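# Stand the table towel upright on the cubby top

## Task

Take the rolled towel that lies on the table and set it upright on one of its ends on the top of the cubby, where it must keep standing on its own and stay rolled. The second towel must remain lying rolled up inside the cubby, and the cubby must not be moved.

## Robot and tools

Robot: two six-joint arms, left_arm and right_arm, each ending in a two-finger gripper. Scene frame: origin at table-top height halfway between the nominal bases, +x out over the table, +z up, left_arm on the +y side (image sides may differ). Measured bases: left_arm at (+0.021, +0.586, 0) m, right_arm at (-0.036, -0.708, 0) m, each yawed slightly. On each gripper, +z points along the fingers and the fingers open and close along y. end_effector_position is the point between the closed pads; fingertips stick out about 33 mm past it at small gaps and about 9 mm when fully open.

Row format (used by execute_actions and move): 18 numbers, each from -1 to 1, always for both arms. First left_arm: dx, dy, dz, rx, ry, rz, gripper position, force_limit, speed; then the same nine for right_arm. dx..rz are offsets, not poses: they count from that arm's Hand target as it stood when the action or move began, along scene-frame axes, with rotation about the Hand target position; rx, ry, rz form one rotation vector. 1.0 equals 0.6 m or 180 degrees. Repeating an offset in a later call moves the arm further. Six zeros re-request the current Hand target. Gripper position: +1 fully open (140 mm), pads touch near -0.8, -1 closes until blocked. force_limit -1..+1 sets squeeze (roughly 14 N to 58 N at slow close); speed -1..+1 sets finger speed (about 30 to 250 mm/s); faster closes grip harder. Both start at +1. A 0 is a real command, so resend the previous three gripper numbers for a gripper you want unchanged.

Tools:
- execute_actions(actions, cameras): actions is a list of actions; each action is up to 15 rows, one per 1/30 s step, the last row held if fewer. Every row counts from the action's start pose. An empty list returns full state and all camera images.
- move(target, speed, blend, stop_force, zero, blocking, cameras): straight-line path to one row or a list of up to 15 rows, every row an offset from the same starting Hand targets. speed in m/s (0.002-2, default 0.25), one value or one per target; blend in m rounds corners; stop_force in N (10-80) ends an arm's path when it feels that much push along its travel; zero resets the push baseline (default true); blocking=false returns early (not with stop_force). Paths do not avoid obstacles. Capped at 10 s. Omit stop_force when backing away from a contact; don't rely on it while the gripper rotates or near a stretched or straight wrist.
- wait(seconds 0-10), stop() to brake a running move, zoom_image(camera, region [x0,y0,x1,y1] px, max 504x504) on the newest images, clear_fault(arm) after a reported torque or force fault, finished_scene(scene 1 or 2) to end the scene irreversibly.
Cameras: cam_high, cam_low, cam_roll_left, cam_roll_right, cam_left_wrist, cam_right_wrist (672x504 each).

Results: per gripper, end_effector_position (m), end_effector_quat_wxyz, velocities (m/s, rad/s) in the scene frame; Hand target (the clipped commanded pose; next offsets count from it); position_measured in counts (3 open, 230 pads touching, about 200 = 20 mm gap); object_status 0 moving, 1 blocked while opening, 2 blocked while closing (grip likely), 3 reached position or pads met. Joint torques, external joint torques, flange force (gripper axes, includes held weight, noisy). Wrist depth: 7x7 grid of distances in front of each wrist camera, '-' for none. A move adds a 'move:' line: done, off_target, moving, held, fault, plus limits such as paced or held.

Control facts: each step the command is clipped to 70 mm and 16 degrees from the measured pose, so large offsets take several actions; grippers often stop slightly short, and the next command re-asks. Arms are stiff: aiming beyond a firm surface can trigger a fault. Force fault at 144 N external; torque faults at listed joint load limits (wrist joints 39.6 N m). A faulted arm holds still until clear_fault. A clearance check blocks arms from approaching each other but is not perfect; squeezing or hitting between arms can fail the scene. Avoid moving a gripper near its own base, which can flip the shoulder. Holding loads or stretched poses heats motors (MOTOR HOT, then a long braked stop).

Gripping: close with position -1 and confirm object_status 2. Grip with the outer quarter of the pads near the fingertips; nearer the palm the fingers fold and narrow items may slip. Fingertips jammed into a surface fold easily and spoil the next grasp. To tighten, raise force_limit and nudge position (-1 to -0.98); to loosen, open and reclose slowly.

Avoid: dropping the towel or releasing it while moving, knocking the cubby or the other towel, pushing anything off the table (that fails the task), hard impacts on fixed or heavy objects, big twists on the gripper, and arm stops. Robot time, including thinking, counts, so be efficient and smooth. The towel must remain upright after the grippers leave before calling finished_scene.

Each tool is called after ">>>" as name([rows], argument=value, ...), one row to a line, values as JSON.

## Session

>>> execute_actions(actions=[])

Scene clock: 0.00 s.
left_arm: end_effector_position=(+0.4710, -0.4245, +0.1618) position_measured=3 object_status=3 end_effector_quat_wxyz=(-0.154, -0.065, +0.984, -0.058) | right_arm: end_effector_position=(+0.7188, -0.7639, +0.2637) position_measured=3 object_status=3 end_effector_quat_wxyz=(+0.156, +0.707, +0.106, +0.681)
Joint positions: left_arm=[-1.135 1.101 0.392 -0.331 1.664 3.466] | right_arm=[-0.124 0.234 2.385 -0.091 -1.027 1.241]
Joint velocities: within noise
Joint torques (N m): no reading
External joint torques (N m): no reading
Flange force (N): no reading
Wrist depth (mm): cam_left_wrist=[319 315 309 303 299 294 290 / 319 315 310 305 300 294 290 / 321 316 312 305 301 296 291 / 320 314 314 307 302 298 137 / 109 319 314 309 303 299 113 / 324 321 315 309 304 299 296 / 327 321 316 311 306 301 297] | cam_right_wrist=[- - - - 1438 1722 - / - - - - - - - / - - - 1894 - - - / - 139 - - - - 128 / - 1671 1943 2343 - - 116 / 1235 1394 1612 1790 2124 2444 - / 310 324 351 1448 1709 1863 2124]
Hand target: left_arm +0.4710, -0.4245, +0.1618; -0.154, -0.065, +0.984, -0.058 | right_arm +0.7188, -0.7639, +0.2637; +0.156, +0.707, +0.106, +0.681
Tool commands: left_gripper/position=+1.0 left_gripper/force_limit=+1.0 left_gripper/speed=+1.0 right_gripper/position=+1.0 right_gripper/force_limit=+1.0 right_gripper/speed=+1.0

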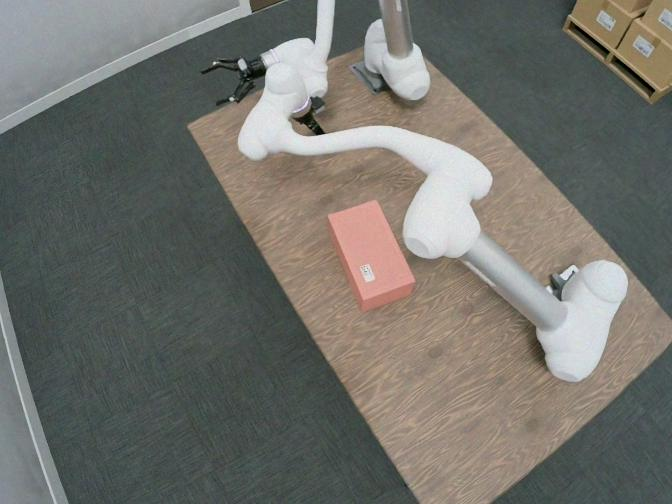

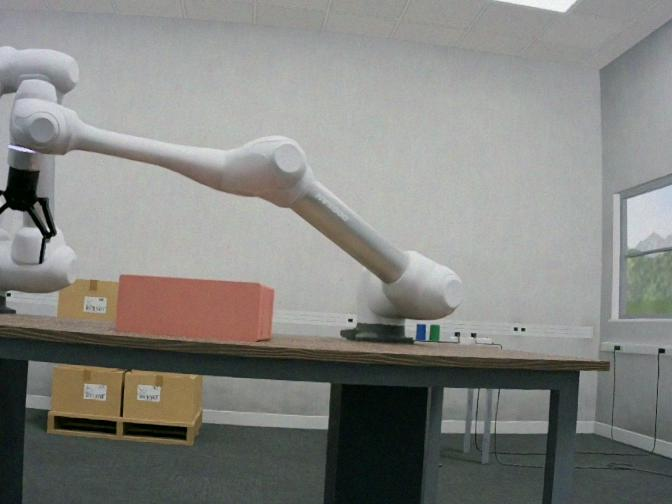

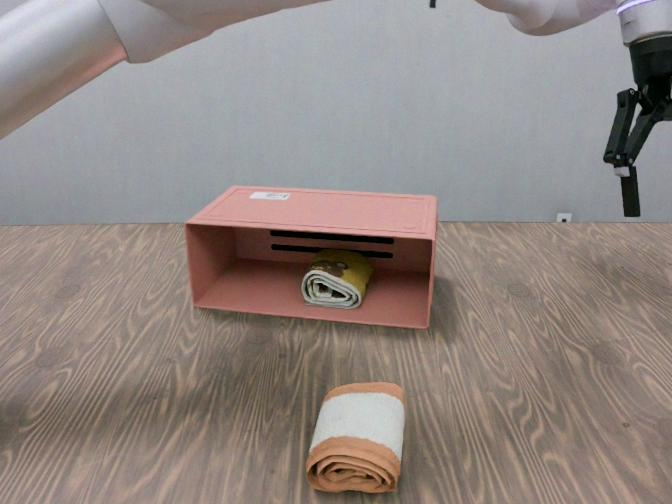

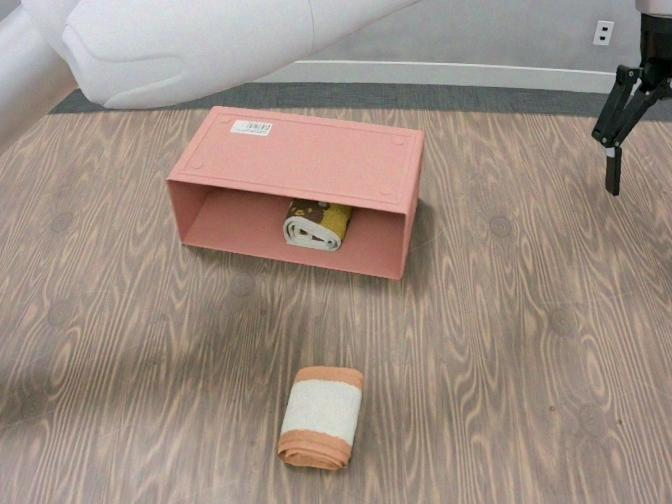

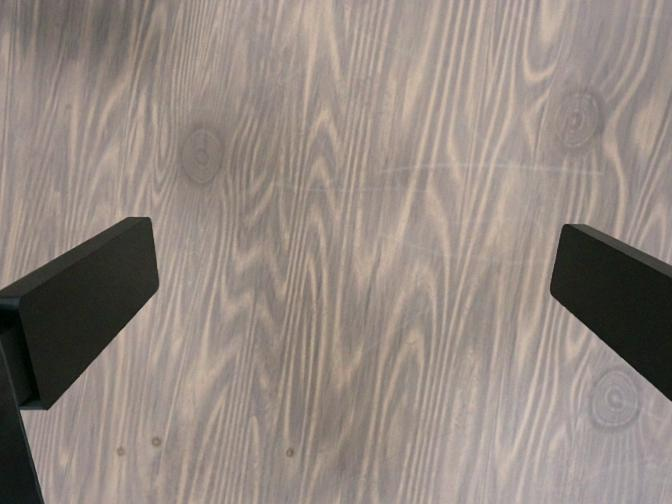

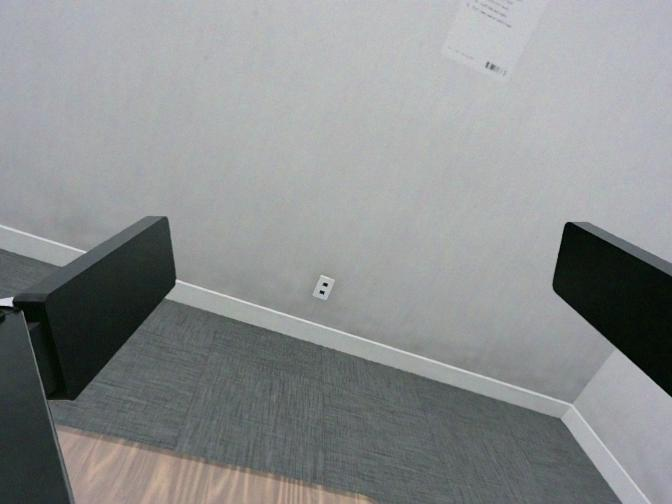

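>>> move([
  [-0.05,0.12,0.35,0.012,-0.033,-0.014,1,1,1,0,0,0,0,0,0,1,1,1],
  [-0.285,0.7,0.40,0.0372,-0.0986,-0.0416,1,1,1,0,0,0,0,0,0,1,1,1],
], speed=0.4, blend=[0.08,0], cameras=["all"])

Scene clock: 22.70 s.
left_arm: end_effector_position=(+0.3000, -0.0046, +0.4017) position_measured=3 object_status=3 end_effector_quat_wxyz=(+0.000, +0.000, +1.000, +0.001) | right_arm: end_effector_position=(+0.7188, -0.7639, +0.2637) position_measured=3 object_status=3 end_effector_quat_wxyz=(+0.156, +0.707, +0.106, +0.681)
Joint positions: left_arm=[-1.232 0.153 1.474 0.001 1.516 3.53] | right_arm=[-0.124 0.234 2.385 -0.091 -1.027 1.241]
Joint torques (N m): left_arm=[0.8 -59.58 -43.21 4.22 0.31 -0.01] | right_arm=[0.86 -50.82 -23.96 2.71 -2.48 0.07]
External joint torques (N m): left_arm=[-0.85 1.41 0.9 0.09 -0.29 0.01] | right_arm=[-0.92 3.01 0.44 -0.43 -0.25 -0.06]
Flange force (N): left_arm=[1.0 -0.9 2.2] | right_arm=[-7.6 0.5 2.5]
Wrist depth (mm): cam_left_wrist=[486 490 490 480 493 495 494 / 513 513 517 521 518 524 522 / 542 545 544 545 549 549 552 / 561 153 579 570 584 570 137 / 109 612 601 475 488 579 112 / 663 656 645 - 503 654 675 / 694 699 711 705 709 724 707] | cam_right_wrist=[- - - - 1403 1647 - / - - - - - 1546 - / - - - - - 1790 - / - 139 - - - 1943 128 / - 1659 2296 1926 - - 116 / 1242 1394 1601 1818 2066 2418 - / 310 325 1306 1485 1696 1863 2066]
Hand target: left_arm +0.3000, -0.0045, +0.4018; +0.000, +0.000, +1.000, +0.001 | right_arm +0.7188, -0.7639, +0.2637; +0.156, +0.707, +0.106, +0.681
Off the commanded pose: left_arm 0.000 m, 0 deg | right_arm 0.000 m, 0 deg.
move: done

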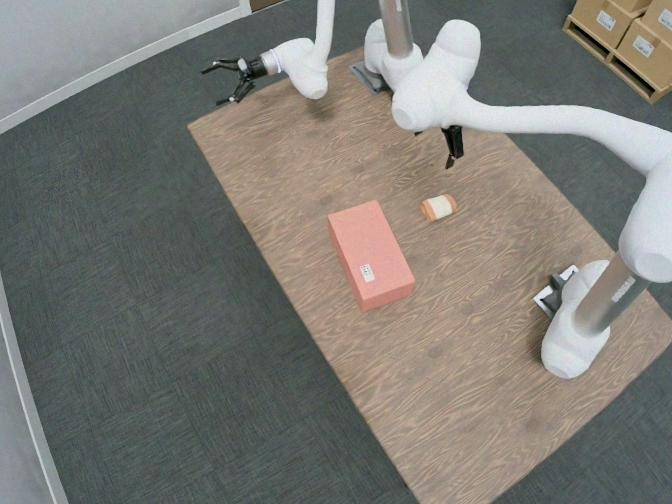

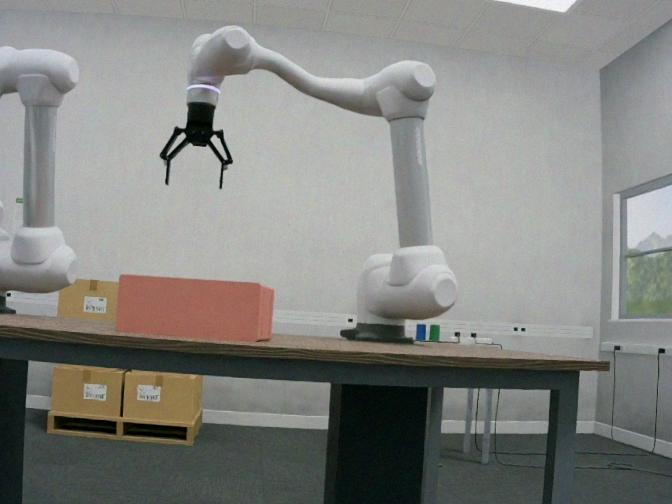

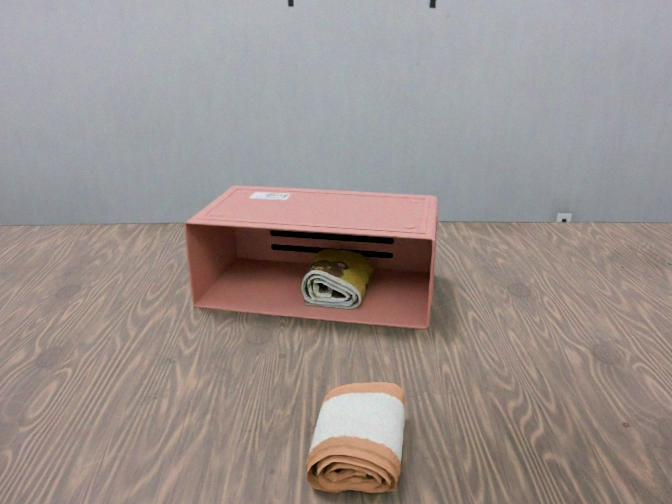

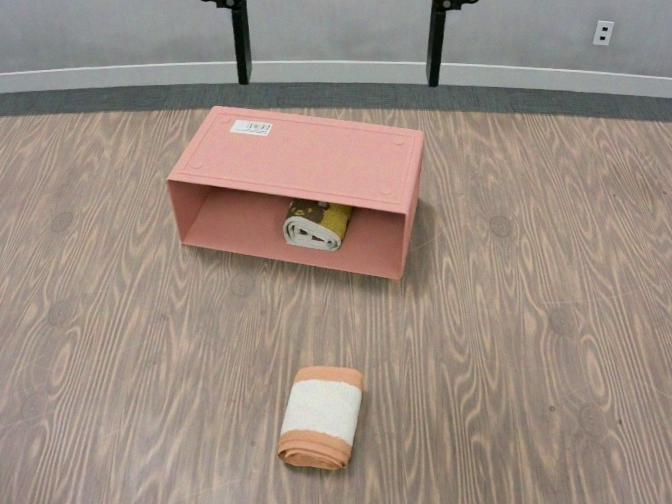

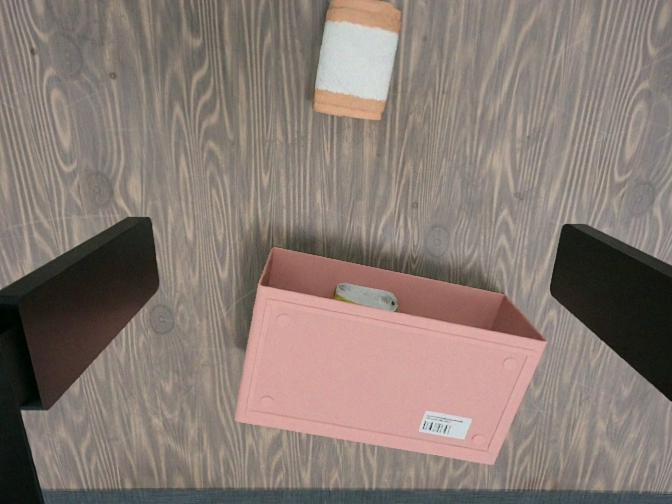

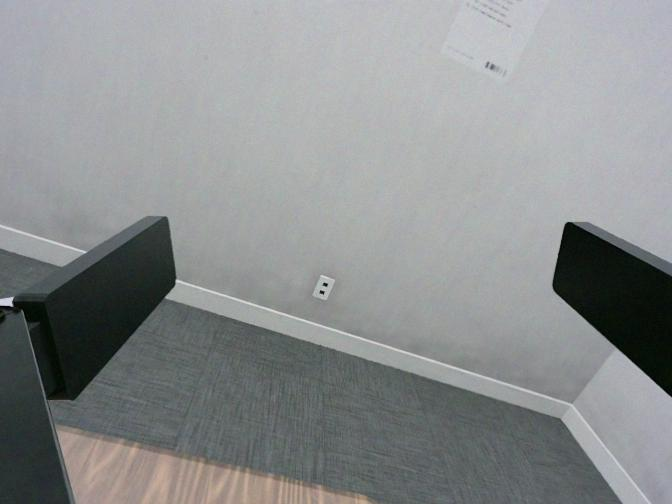

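>>> move(target=[-0.083,0.224,-0.52,0,0,-0.049,-1,-1,1,0,0,0,0,0,0,1,1,1], speed=0.4, cameras=["cam_left_wrist","cam_roll_left"])

>>> move(target=[0,0,-0.15,0,0,0,-1,-1,1,0,0,0,0,0,0,1,1,1], speed=0.03, stop_force=10)

Scene clock: 56.30 s.
left_arm: end_effector_position=(+0.2502, +0.1299, +0.0899) position_measured=236 object_status=3 end_effector_quat_wxyz=(+0.001, +0.077, +0.997, +0.000) | right_arm: end_effector_position=(+0.7188, -0.7639, +0.2637) position_measured=3 object_status=3 end_effector_quat_wxyz=(+0.156, +0.707, +0.106, +0.681)
Joint positions: left_arm=[-1.222 0.114 2.125 0.002 0.904 3.692] | right_arm=[-0.124 0.234 2.385 -0.091 -1.027 1.241]
Joint torques (N m): left_arm=[0.81 -47.8 -34.43 3.22 0.38 -0.07] | right_arm=[0.64 -50.95 -24.27 2.75 -2.43 0.04]
External joint torques (N m): left_arm=[-0.87 2.59 1.15 0.17 -0.36 0.07] | right_arm=[-0.58 3.3 0.81 -0.48 -0.3 -0.02]
Flange force (N): left_arm=[0.3 -2.3 4.8] | right_arm=[-8.2 -0.3 2.2]
Wrist depth (mm): cam_left_wrist=[164 197 202 202 203 203 204 / 169 183 212 213 214 214 215 / 181 190 224 225 226 226 227 / 188 201 235 127 236 240 241 / 251 245 - 81 93 249 256 / - - - - - - - / - - - - - - -] | cam_right_wrist=[- - - - 1386 1589 - / - - - - - - - / - - - - - - 2029 / - 139 - - - - 128 / - 1696 1976 2250 2877 - 116 / 1263 1429 1623 1776 1959 2525 - / 308 326 1314 1420 1684 1863 1976]
Hand target: left_arm +0.2502, +0.1299, +0.0898; +0.000, +0.077, +0.997, +0.000 | right_arm +0.7188, -0.7639, +0.2637; +0.156, +0.707, +0.106, +0.681
Off the commanded pose: left_arm 0.000 m, 0 deg | right_arm 0.000 m, 0 deg.
move: done
Images, in order (width x height): cam_roll_left 672x504, cam_left_wrist 672x504.

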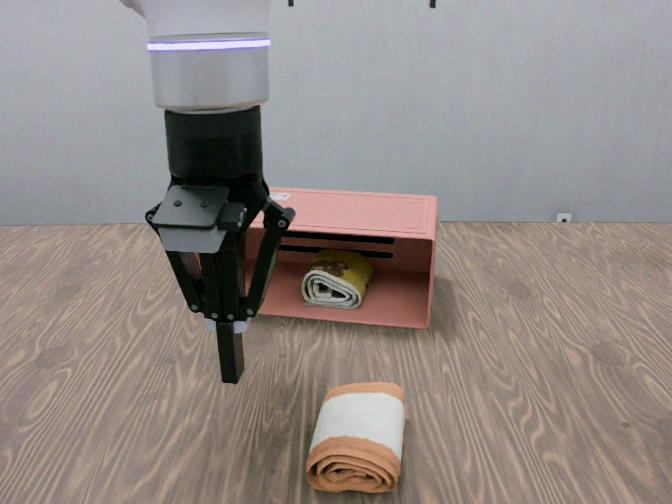

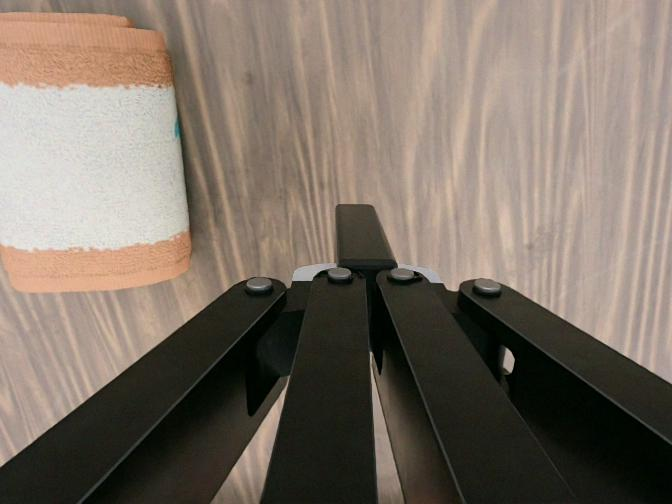

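Scene clock: 58.87 s.
left_arm: end_effector_position=(+0.2503, +0.1298, +0.0327) position_measured=236 object_status=3 end_effector_quat_wxyz=(+0.001, +0.077, +0.997, +0.000) | right_arm: end_effector_position=(+0.7188, -0.7639, +0.2637) position_measured=3 object_status=3 end_effector_quat_wxyz=(+0.156, +0.707, +0.106, +0.681)
Joint positions: left_arm=[-1.222 0.187 2.172 0.002 0.783 3.692] | right_arm=[-0.124 0.234 2.385 -0.091 -1.027 1.241]
Joint torques (N m): left_arm=[1.47 -16.43 -19.76 3.66 -8.3 -0.17] | right_arm=[0.69 -51.09 -24.18 2.72 -2.42 0.07]
External joint torques (N m): left_arm=[-1.61 -32.92 -10.2 -0.62 8.31 0.17] | right_arm=[-0.56 3.32 0.71 -0.46 -0.31 -0.05]
External joint torques when the fault began: left_arm=[-1.17 -50.05 -18.92 -0.53 10.74 0.05]
Flange force (N): left_arm=[16.2 18.0 -71.0] | right_arm=[-8.2 -0.5 2.5]
Flange force when the fault began (N): left_arm=[19.8 24.2 -106.4]
Wrist depth (mm): cam_left_wrist=[- 148 150 150 150 151 152 / - 156 158 158 159 159 160 / 133 162 167 167 167 168 169 / 140 172 176 127 175 178 179 / 146 157 - 81 93 185 190 / - - - - - - - / - - - - - - -] | cam_right_wrist=[- - - - 1515 1578 - / - - 1557 - 1601 - - / - 1833 - - 1671 - - / - 139 - 2124 - - 129 / - 1635 2144 2228 - 2273 116 / 1256 1386 1578 1567 2228 2273 - / 310 327 1306 1448 1647 1863 2066]
Hand target: left_arm +0.2503, +0.1298, +0.0327; +0.001, +0.077, +0.997, +0.000 (not the last commanded pose) | right_arm +0.7188, -0.7639, +0.2637; +0.156, +0.707, +0.106, +0.681
Tool commands: left_gripper/position=-1.0 left_gripper/force_limit=-1.0 left_gripper/speed=+1.0 right_gripper/position=+1.0 right_gripper/force_limit=+1.0 right_gripper/speed=+1.0
Off the commanded pose: left_arm 0.033 m, 0 deg | right_arm 0.000 m, 0 deg.
FORCE FAULT: contact force on the left arm reached its limit, and that arm stopped. The contact can be on any part of that arm, not only on its tool. That arm's remaining commands of this call were not run. That arm is still stopped at the end of this call. While its stop runs, that arm takes no new command, but its gripper still runs the gripper command that each later call begins with.
CLEAR FAULT: the left arm stays stopped until you call clear_fault(arm="left_arm").
move: fault (left_arm; stop_force had ended the path)

>>> clear_fault(arm="left_arm")

>>> move([
  [0,0,0.12,0,0,0,1,-1,0,0,0,0,0,0,0,1,1,1],
  [-0.032,-0.181,0.12,0,0,0,1,-1,0,0,0,0,0,0,0,1,1,1],
], speed=0.25, blend=[0.03,0], cameras=["cam_left_wrist","cam_roll_left"])

Scene clock: 69.47 s.
left_arm: end_effector_position=(+0.2503, +0.1298, +0.0327) position_measured=236 object_status=3 end_effector_quat_wxyz=(+0.001, +0.077, +0.997, +0.000) | right_arm: end_effector_position=(+0.7188, -0.7639, +0.2637) position_measured=3 object_status=3 end_effector_quat_wxyz=(+0.156, +0.707, +0.106, +0.681)
Joint positions: left_arm=[-1.222 0.187 2.172 0.002 0.783 3.692] | right_arm=[-0.124 0.234 2.385 -0.091 -1.027 1.241]
Joint torques (N m): left_arm=[1.15 -17.04 -19.82 3.63 -8.48 -0.08] | right_arm=[0.84 -51.31 -24.08 2.75 -2.44 0.05]
External joint torques (N m): left_arm=[-1.17 -32.34 -10.05 -0.59 8.5 0.08] | right_arm=[-0.92 3.67 0.58 -0.48 -0.29 -0.03]
Flange force (N): left_arm=[15.3 17.9 -70.5] | right_arm=[-9.1 0.2 3.0]
Wrist depth (mm): cam_left_wrist=[- 148 150 150 150 151 152 / - 155 158 158 159 159 160 / 133 162 166 167 167 168 169 / 140 174 176 127 175 178 179 / 146 158 - - 93 185 190 / - - - - - - - / - - - - - - -] | cam_right_wrist=[- - 1457 1647 1684 1612 1438 / - - 1926 - - - 1959 / - 1623 - - - - - / - 138 - 1894 - - 128 / - 1589 1943 1762 - - 116 / 1249 1412 1578 1833 2104 2048 - / 310 326 357 1466 1671 1943 2085]
Hand target: left_arm +0.2503, +0.1298, +0.0327; +0.001, +0.077, +0.997, +0.000 (not the last commanded pose) | right_arm +0.7188, -0.7639, +0.2637; +0.156, +0.707, +0.106, +0.681
Tool commands: left_gripper/position=-1.0 left_gripper/force_limit=-1.0 left_gripper/speed=+1.0 right_gripper/position=+1.0 right_gripper/force_limit=+1.0 right_gripper/speed=+1.0
Off the commanded pose: left_arm 0.033 m, 0 deg | right_arm 0.000 m, 0 deg.
FORCE FAULT, CONTINUED: the left arm's stop, for the force fault that an earlier result reported, is over. The call counts as one of the actions that you can send in this scene. That arm's target is now where it stood when the stop ended, not its last command. That arm accepts commands again.
CLEAR FAULT: your call cleared the left arm's force fault. If the contact force or a joint's load stays at its limit, that arm stops again.

Scene clock: 70.83 s.
left_arm: end_effector_position=(+0.2311, +0.0212, +0.1047) position_measured=3 object_status=0 end_effector_quat_wxyz=(+0.001, +0.077, +0.997, +0.000) | right_arm: end_effector_position=(+0.7188, -0.7639, +0.2637) position_measured=3 object_status=3 end_effector_quat_wxyz=(+0.156, +0.707, +0.106, +0.681)
Joint positions: left_arm=[-1.321 0.232 1.946 0.002 0.965 3.593] | right_arm=[-0.124 0.234 2.385 -0.091 -1.027 1.241]
Joint torques (N m): left_arm=[0.8 -62.72 -35.64 3.46 0.35 -0.09] | right_arm=[0.43 -50.93 -24.07 2.73 -2.43 0.06]
External joint torques (N m): left_arm=[-1.02 3.97 0.74 0.09 -0.34 0.09] | right_arm=[-0.52 3.35 0.59 -0.45 -0.3 -0.04]
Flange force (N): left_arm=[-0.6 -4.3 5.2] | right_arm=[-8.1 -0.6 2.7]
Wrist depth (mm): cam_left_wrist=[214 214 213 182 214 217 218 / 225 226 222 184 226 228 229 / 238 238 234 198 238 242 242 / 246 142 247 208 255 253 137 / 110 269 270 270 271 272 113 / 289 287 288 289 290 291 291 / 306 307 308 305 310 312 312] | cam_right_wrist=[- - - - 1536 1589 - / - - 1601 - - 1671 1601 / 1833 - - - - 1735 1976 / - 150 2392 - - - 129 / - 1790 2011 2048 - 2185 116 / 1222 1420 1505 - 2085 2343 - / 309 325 1284 1377 1684 1926 -]
Hand target: left_arm +0.2311, +0.0212, +0.1047; +0.001, +0.077, +0.997, +0.000 | right_arm +0.7188, -0.7639, +0.2637; +0.156, +0.707, +0.106, +0.681
Off the commanded pose: left_arm 0.000 m, 0 deg | right_arm 0.000 m, 0 deg.
move: done
Images, in order (width x height): cam_roll_left 672x504, cam_left_wrist 672x504.

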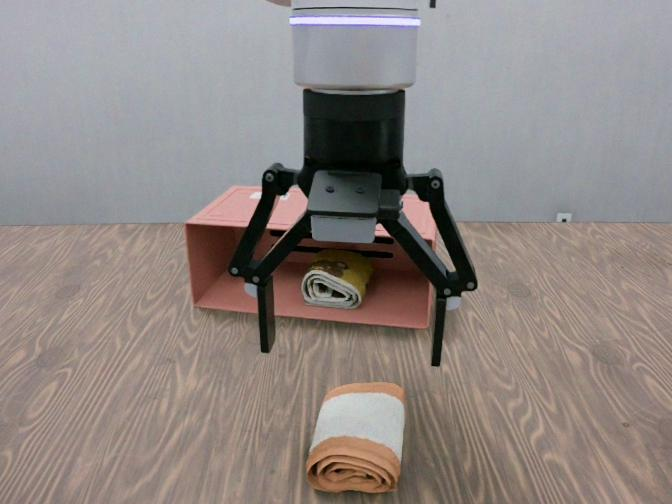

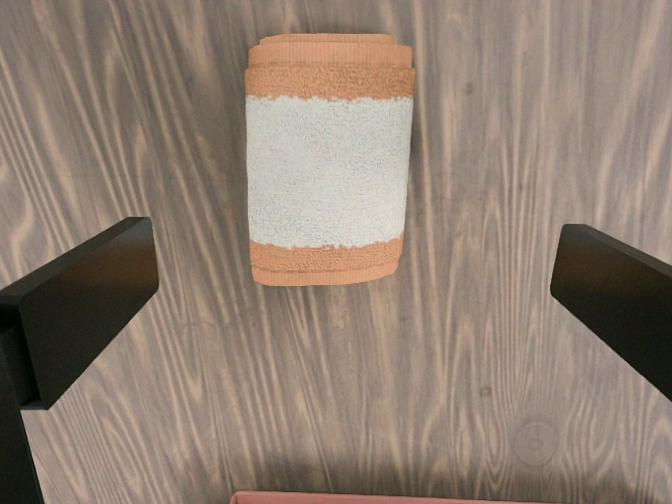

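>>> move([
  [-0.003,-0.0198,-0.1145,0,0,0,0.5,-1,0,0,0,0,0,0,0,1,1,1],
  [-0.003,-0.0198,-0.1145,0,0,0,-1,-1,-1,0,0,0,0,0,0,1,1,1],
], speed=0.15, cameras=["cam_left_wrist","cam_roll_left"])

Scene clock: 80.37 s.
left_arm: end_effector_position=(+0.2293, +0.0092, +0.0360) position_measured=166 object_status=0 end_effector_quat_wxyz=(+0.001, +0.077, +0.997, +0.000) | right_arm: end_effector_position=(+0.7188, -0.7639, +0.2637) position_measured=3 object_status=3 end_effector_quat_wxyz=(+0.156, +0.707, +0.106, +0.681)
Joint positions: left_arm=[-1.33 0.321 1.979 0.002 0.842 3.584] | right_arm=[-0.124 0.234 2.385 -0.091 -1.027 1.241]
Joint torques (N m): left_arm=[1.63 -61.93 -27.67 3.4 0.76 -0.05] | right_arm=[0.71 -50.92 -24.02 2.73 -2.44 0.05]
External joint torques (N m): left_arm=[-1.58 -2.64 -3.96 -0.17 -0.75 0.05] | right_arm=[-0.61 3.05 0.53 -0.46 -0.3 -0.04]
Flange force (N): left_arm=[0.5 -4.3 -4.4] | right_arm=[-7.6 -0.1 2.4]
Wrist depth (mm): cam_left_wrist=[152 152 152 109 110 154 155 / 160 160 160 111 112 162 162 / 168 169 169 116 123 171 172 / 178 179 175 121 128 181 182 / - 85 92 130 133 94 83 / - - 67 207 205 - - / - - - 219 219 - -] | cam_right_wrist=[1515 - 1735 - 1748 1546 1448 / 1369 - - - - - - / - 1863 - - 1495 - - / - 138 - - - 1959 129 / - 1722 2029 1959 - - 116 / 1242 1429 1567 1833 2085 2273 - / 309 324 1321 1495 1696 1976 2085]
Hand target: left_arm +0.2293, +0.0093, +0.0360; +0.001, +0.077, +0.997, +0.000 | right_arm +0.7188, -0.7639, +0.2637; +0.156, +0.707, +0.106, +0.681
Off the commanded pose: left_arm 0.000 m, 0 deg | right_arm 0.000 m, 0 deg.
move: done
Images, in order (width x height): cam_roll_left 672x504, cam_left_wrist 672x504.

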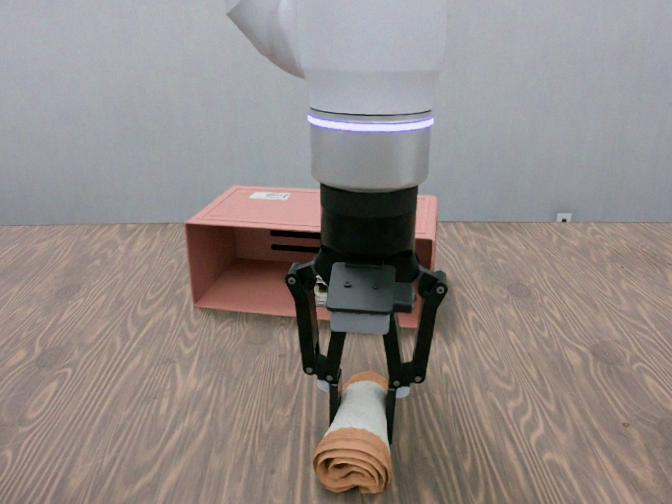

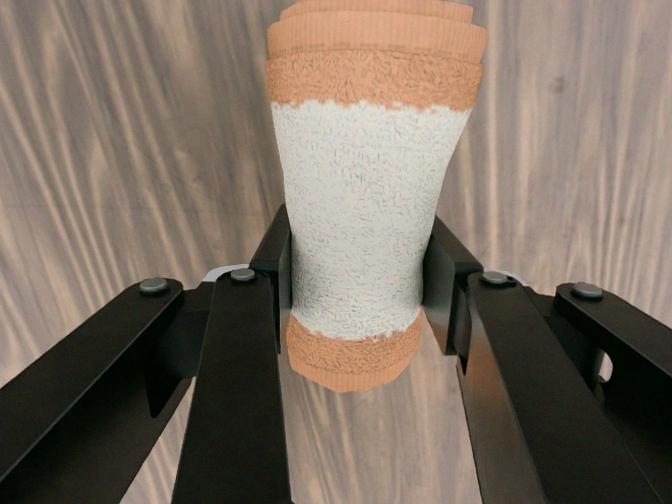

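>>> wait(seconds=0.3)

Scene clock: 82.23 s.
left_arm: end_effector_position=(+0.2293, +0.0093, +0.0360) position_measured=166 object_status=2 end_effector_quat_wxyz=(+0.001, +0.077, +0.997, +0.000) | right_arm: end_effector_position=(+0.7188, -0.7639, +0.2637) position_measured=3 object_status=3 end_effector_quat_wxyz=(+0.156, +0.707, +0.106, +0.681)
Joint positions: left_arm=[-1.33 0.321 1.979 0.002 0.842 3.584] | right_arm=[-0.124 0.234 2.385 -0.091 -1.027 1.241]
Joint torques (N m): left_arm=[1.41 -62.01 -27.66 3.5 0.7 0.01] | right_arm=[0.44 -50.77 -24.11 2.73 -2.5 0.04]
External joint torques (N m): left_arm=[-1.33 -2.68 -3.98 -0.28 -0.69 -0.01] | right_arm=[-0.52 3.21 0.62 -0.45 -0.23 -0.02]
Flange force (N): left_arm=[0.2 -4.2 -4.6] | right_arm=[-7.7 -0.4 2.5]
Wrist depth (mm): cam_left_wrist=[152 152 152 109 110 154 154 / 160 160 160 111 118 162 162 / 168 169 169 116 123 171 171 / 179 179 175 121 128 182 182 / - 85 92 130 133 94 83 / - - - 205 205 - - / - - - 219 220 - -] | cam_right_wrist=[1557 - 1589 - 1926 1635 - / - - 1696 - - - - / - - - - - - - / - 138 - 1894 - - 128 / - 1601 2319 - - - 116 / 1263 1403 1557 1748 - 2470 - / 308 325 1329 1429 1525 1878 -]
Hand target: left_arm +0.2293, +0.0093, +0.0360; +0.001, +0.077, +0.997, +0.000 | right_arm +0.7188, -0.7639, +0.2637; +0.156, +0.707, +0.106, +0.681
Tool commands: left_gripper/position=-1.0 left_gripper/force_limit=-1.0 left_gripper/speed=-1.0 right_gripper/position=+1.0 right_gripper/force_limit=+1.0 right_gripper/speed=+1.0
Off the commanded pose: left_arm 0.000 m, 0 deg | right_arm 0.000 m, 0 deg.
wait: 0.30 s; at rest from the start

>>> move([
  [0,0,0.2,0,0,0,-1,-1,-1,0,0,0,0,0,0,1,1,1],
  [0.5162,0.0778,0.45,-0.0912,-0.4917,-0.0148,-1,-1,-1,0,0,0,0,0,0,1,1,1],
], speed=[0.25,0.4], blend=[0.04,0], cameras=["all"])

Scene clock: 92.97 s.
left_arm: end_effector_position=(+0.5390, +0.0559, +0.3061) position_measured=167 object_status=2 end_effector_quat_wxyz=(+0.704, +0.075, +0.703, -0.075) | right_arm: end_effector_position=(+0.7188, -0.7639, +0.2637) position_measured=3 object_status=3 end_effector_quat_wxyz=(+0.156, +0.707, +0.106, +0.681)
Joint positions: left_arm=[-1.292 0.261 2.232 2.018 1.256 2.146] | right_arm=[-0.124 0.234 2.385 -0.091 -1.027 1.241]
Joint torques (N m): left_arm=[0.72 -61.01 -31.06 0.08 2.62 -0.1] | right_arm=[0.61 -51.51 -24.13 2.78 -2.44 0.06]
External joint torques (N m): left_arm=[-0.87 3.74 0.89 0.25 -0.27 0.1] | right_arm=[-0.69 3.9 0.64 -0.5 -0.28 -0.04]
Flange force (N): left_arm=[6.3 -3.1 0.9] | right_arm=[-9.3 -0.5 3.3]
Wrist depth (mm): cam_left_wrist=[- - - 110 112 - - / - - - 112 113 - - / - 2566 - 117 120 - - / - 2089 108 122 127 - - / - 85 86 131 132 94 79 / - 71 67 2714 - - - / - - - 2539 - - -] | cam_right_wrist=[- - 1612 - 1277 1601 - / - - - - - - - / - - 1790 - 1848 - - / 1804 137 - - - - 129 / - 1567 1894 2165 - - 116 / 1256 1420 1578 1848 2124 2296 2144 / 311 326 1321 1476 1623 1848 2085]
Hand target: left_arm +0.5390, +0.0560, +0.3060; +0.704, +0.075, +0.703, -0.075 | right_arm +0.7188, -0.7639, +0.2637; +0.156, +0.707, +0.106, +0.681
Off the commanded pose: left_arm 0.000 m, 0 deg | right_arm 0.000 m, 0 deg.
move: done

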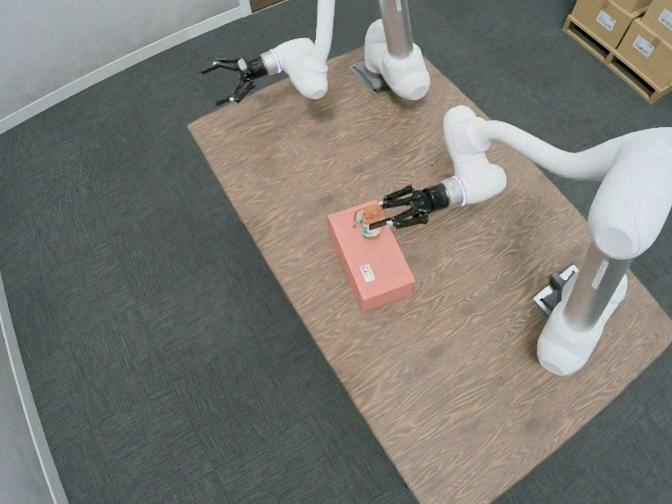

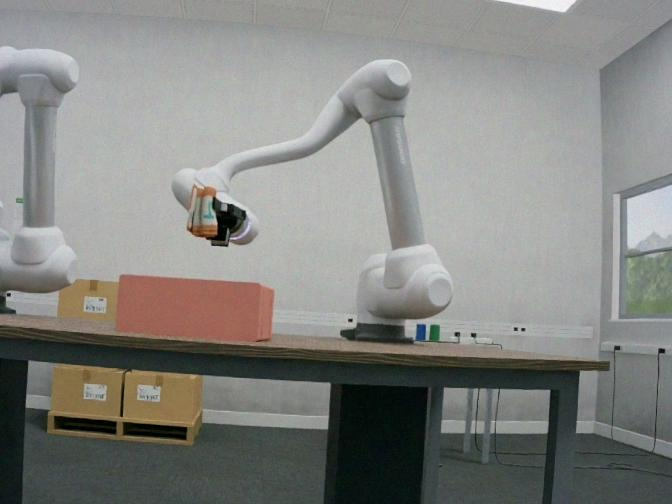

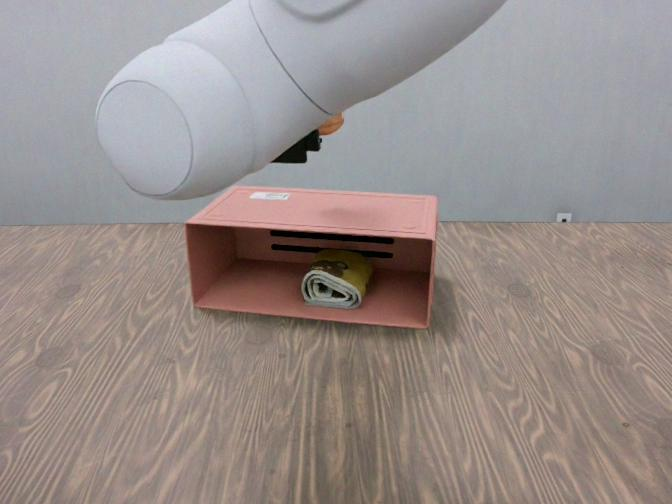

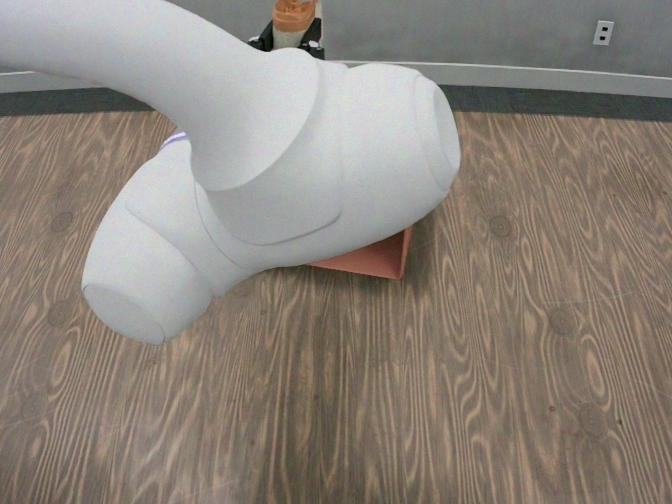

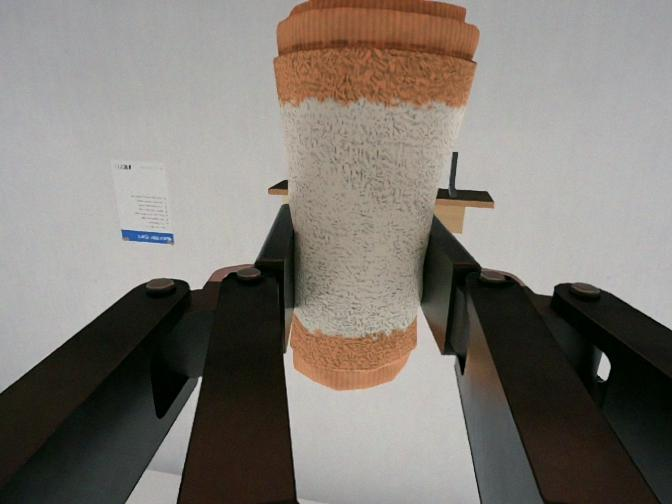

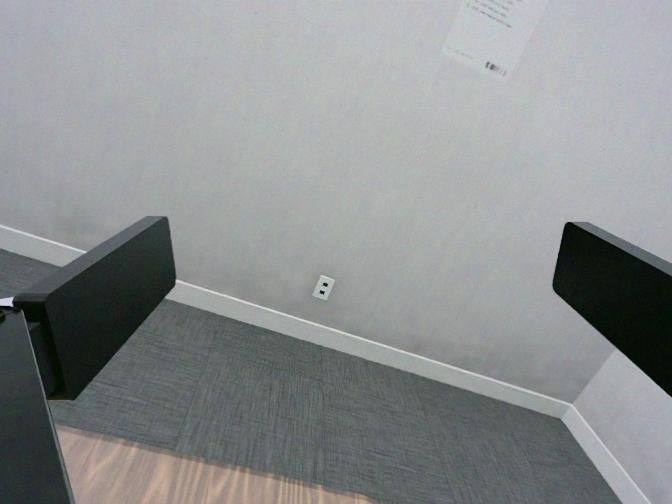

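>>> zoom_image(camera="cam_low", region=[100, 160, 300, 350])

>>> zoom_image(camera="cam_high", region=[310, 180, 440, 310])

Scaled by 2.520.

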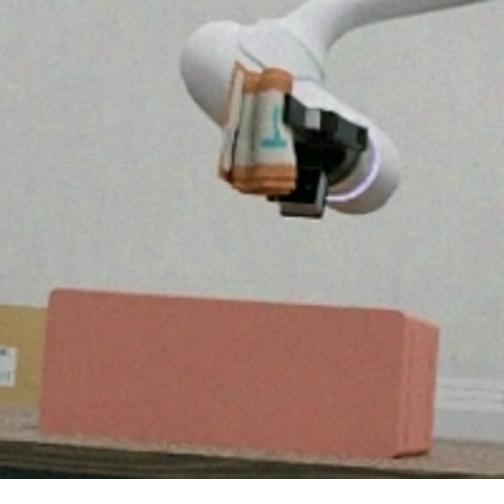

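Scaled by 3.877.

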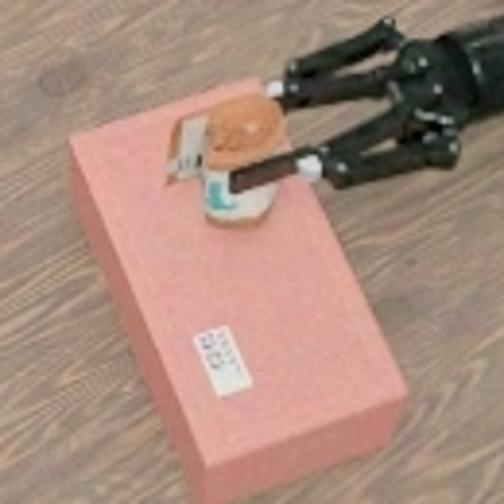

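>>> move(target=[0,0,-0.1517,0,0,0,-1,-1,-1,0,0,0,0,0,0,1,1,1], speed=0.15)

>>> move(target=[0,0,-0.045,0,0,0,-1,-1,-1,0,0,0,0,0,0,1,1,1], speed=0.015, stop_force=10, cameras=["all"])

Scene clock: 101.37 s.
left_arm: end_effector_position=(+0.5389, +0.0560, +0.2150) position_measured=167 object_status=2 end_effector_quat_wxyz=(+0.704, +0.075, +0.703, -0.075) | right_arm: end_effector_position=(+0.7188, -0.7639, +0.2637) position_measured=3 object_status=3 end_effector_quat_wxyz=(+0.156, +0.707, +0.106, +0.681)
Joint positions: left_arm=[-1.292 0.423 2.269 2.066 1.346 1.964] | right_arm=[-0.124 0.234 2.385 -0.091 -1.027 1.241]
Joint torques (N m): left_arm=[0.97 -71.57 -23.85 0.01 2.83 -0.1] | right_arm=[0.48 -50.96 -24.09 2.75 -2.42 0.02]
External joint torques (N m): left_arm=[-0.84 5.31 0.51 0.12 -0.24 0.1] | right_arm=[-0.47 3.28 0.6 -0.48 -0.31 0]
Flange force (N): left_arm=[9.8 -4.0 1.2] | right_arm=[-8.0 -0.5 2.6]
Wrist depth (mm): cam_left_wrist=[- - - 109 112 - - / 2292 1951 - 112 113 - - / - 2249 - 117 119 - 1736 / 2714 2315 108 122 128 - - / - 85 85 131 132 94 79 / - 71 - - - - - / - - - - - - -] | cam_right_wrist=[- - - 1612 1485 1505 - / 1612 - - 1696 - - - / - - - 1848 - 1709 - / - - - 1863 - 1878 129 / - 1684 2011 2048 2165 - 116 / 1256 1386 - 1790 2048 2296 - / 308 324 1270 1457 1635 1762 2048]
Hand target: left_arm +0.5390, +0.0560, +0.2150; +0.704, +0.075, +0.703, -0.075 | right_arm +0.7188, -0.7639, +0.2637; +0.156, +0.707, +0.106, +0.681
Off the commanded pose: left_arm 0.000 m, 0 deg | right_arm 0.000 m, 0 deg.
move: done

Scene clock: 103.77 s.
left_arm: end_effector_position=(+0.5390, +0.0560, +0.1880) position_measured=167 object_status=2 end_effector_quat_wxyz=(+0.704, +0.075, +0.703, -0.075) | right_arm: end_effector_position=(+0.7188, -0.7639, +0.2637) position_measured=3 object_status=3 end_effector_quat_wxyz=(+0.156, +0.707, +0.106, +0.681)
Joint positions: left_arm=[-1.292 0.475 2.274 2.077 1.373 1.913] | right_arm=[-0.124 0.234 2.385 -0.091 -1.027 1.241]
Joint torques (N m): left_arm=[0.76 -71.15 -21.2 -0.17 2.48 -0.1] | right_arm=[0.68 -51.01 -24.22 2.71 -2.41 0.07]
External joint torques (N m): left_arm=[-0.8 2.17 -0.04 0.28 0.15 0.1] | right_arm=[-0.51 3.31 0.76 -0.45 -0.31 -0.05]
Flange force (N): left_arm=[4.3 -2.1 0.0] | right_arm=[-8.1 -0.6 2.4]
Wrist depth (mm): cam_left_wrist=[- 169 122 105 113 136 132 / - - 2108 114 116 - - / 2361 - - 119 122 1935 1789 / 2595 2714 108 123 129 - - / - 85 86 131 131 94 79 / - 71 67 141 - - - / - - - - - - -] | cam_right_wrist=[- - 1684 - 1438 1659 - / - - - - - - - / - - - 1684 1735 - - / - 139 - 1546 1878 - 128 / - 1578 1762 2085 - 2185 116 / - 1377 1466 1878 2048 2296 - / 310 326 350 1476 1684 1910 2029]
Hand target: left_arm +0.5390, +0.0560, +0.1880; +0.704, +0.075, +0.703, -0.075 | right_arm +0.7188, -0.7639, +0.2637; +0.156, +0.707, +0.106, +0.681
Off the commanded pose: left_arm 0.000 m, 0 deg | right_arm 0.000 m, 0 deg.
move: done

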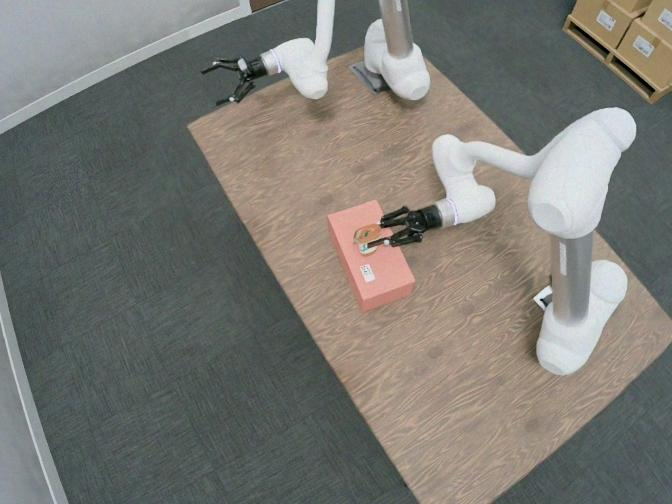

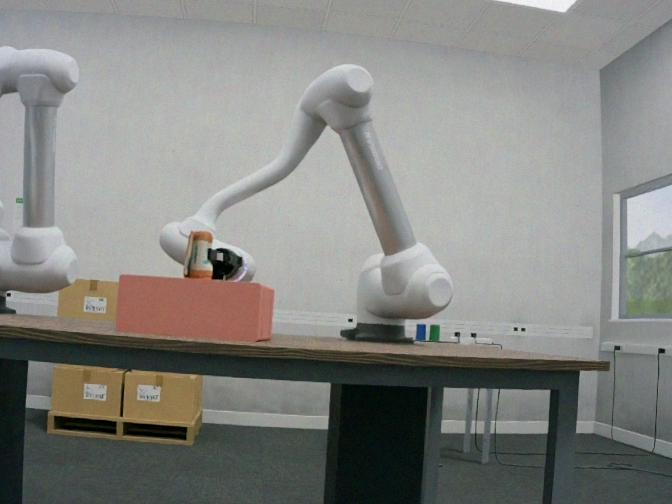

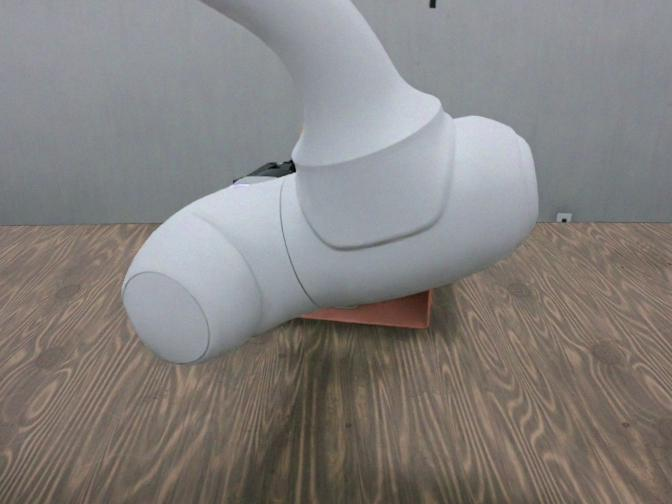

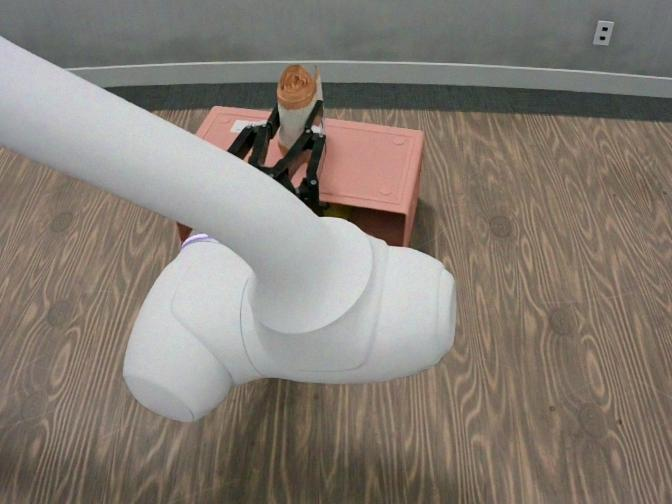

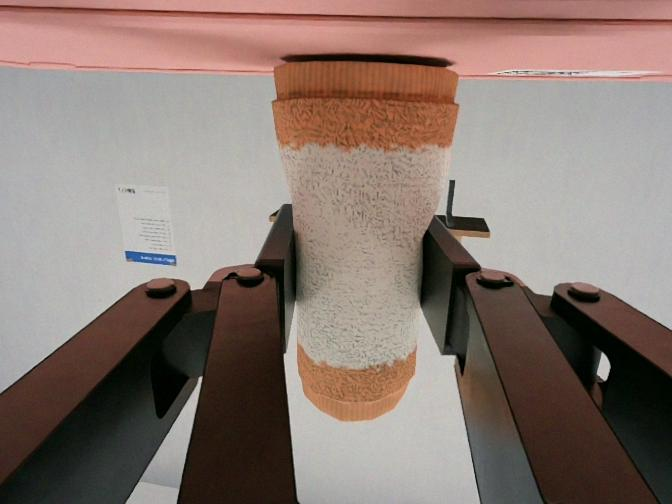

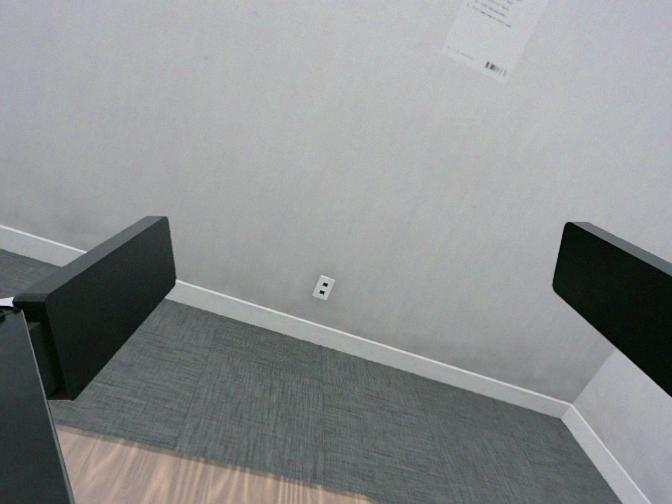

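>>> move(target=[0,0,0,0,0,0,0.8,-1,-1,0,0,0,0,0,0,1,1,1], speed=0.1, cameras=["cam_low","cam_roll_right","cam_left_wrist"])

Scene clock: 110.50 s.
left_arm: end_effector_position=(+0.5390, +0.0560, +0.1880) position_measured=28 object_status=0 end_effector_quat_wxyz=(+0.704, +0.075, +0.703, -0.075) | right_arm: end_effector_position=(+0.7188, -0.7639, +0.2637) position_measured=3 object_status=3 end_effector_quat_wxyz=(+0.156, +0.707, +0.106, +0.681)
Joint positions: left_arm=[-1.292 0.475 2.274 2.077 1.373 1.913] | right_arm=[-0.124 0.234 2.385 -0.091 -1.027 1.241]
Joint torques (N m): left_arm=[0.83 -72.46 -21.93 -0.21 2.79 -0.11] | right_arm=[0.43 -51.12 -24.07 2.73 -2.45 0.03]
External joint torques (N m): left_arm=[-0.62 3.41 0.79 0.28 -0.19 0.11] | right_arm=[-0.41 3.48 0.58 -0.46 -0.27 -0.02]
Flange force (N): left_arm=[6.5 -1.5 0.3] | right_arm=[-8.2 -0.8 2.9]
Wrist depth (mm): cam_left_wrist=[- 119 112 104 141 135 132 / 2566 - 2108 116 118 - - / - 2146 2227 121 124 - - / - 126 - 127 132 141 119 / - 117 - 135 142 2146 108 / - - 2539 143 - - 99 / - - - - 2361 - -] | cam_right_wrist=[1926 1536 - - 1818 1623 - / - - - - - - - / 1635 - - - - - - / - 138 - - - - 128 / - 123 2392 2124 2367 - 116 / 1235 1429 1589 1748 2085 2444 - / 310 325 1299 1485 1601 1926 2066]
Hand target: left_arm +0.5390, +0.0560, +0.1880; +0.704, +0.075, +0.703, -0.075 | right_arm +0.7188, -0.7639, +0.2637; +0.156, +0.707, +0.106, +0.681
Off the commanded pose: left_arm 0.000 m, 0 deg | right_arm 0.000 m, 0 deg.
move: done
Images, in order (width x height): cam_low 672x504, cam_roll_right 672x504, cam_left_wrist 672x504.

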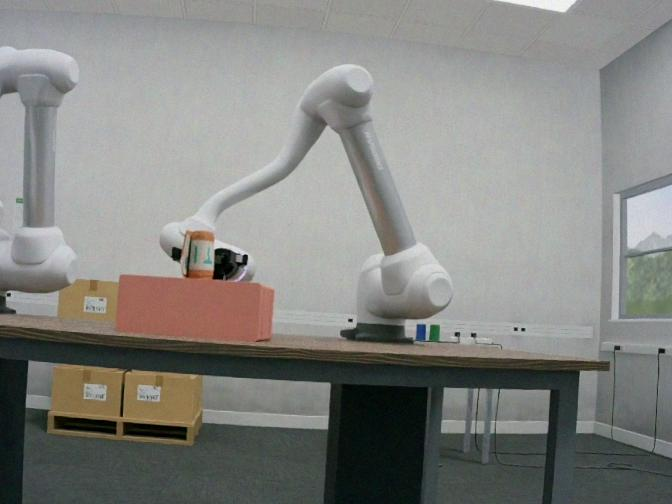

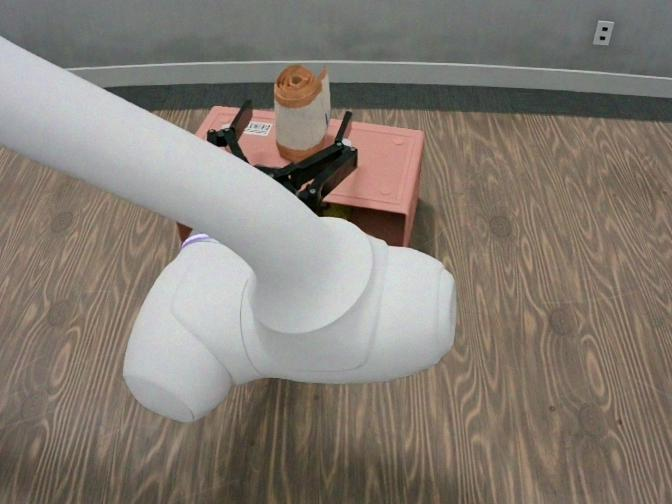

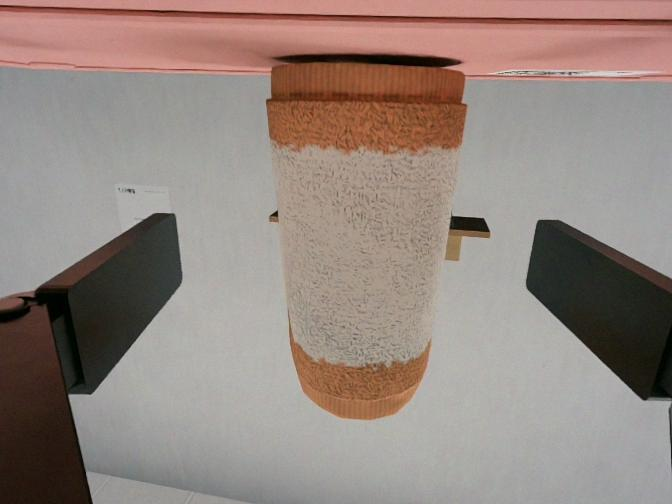

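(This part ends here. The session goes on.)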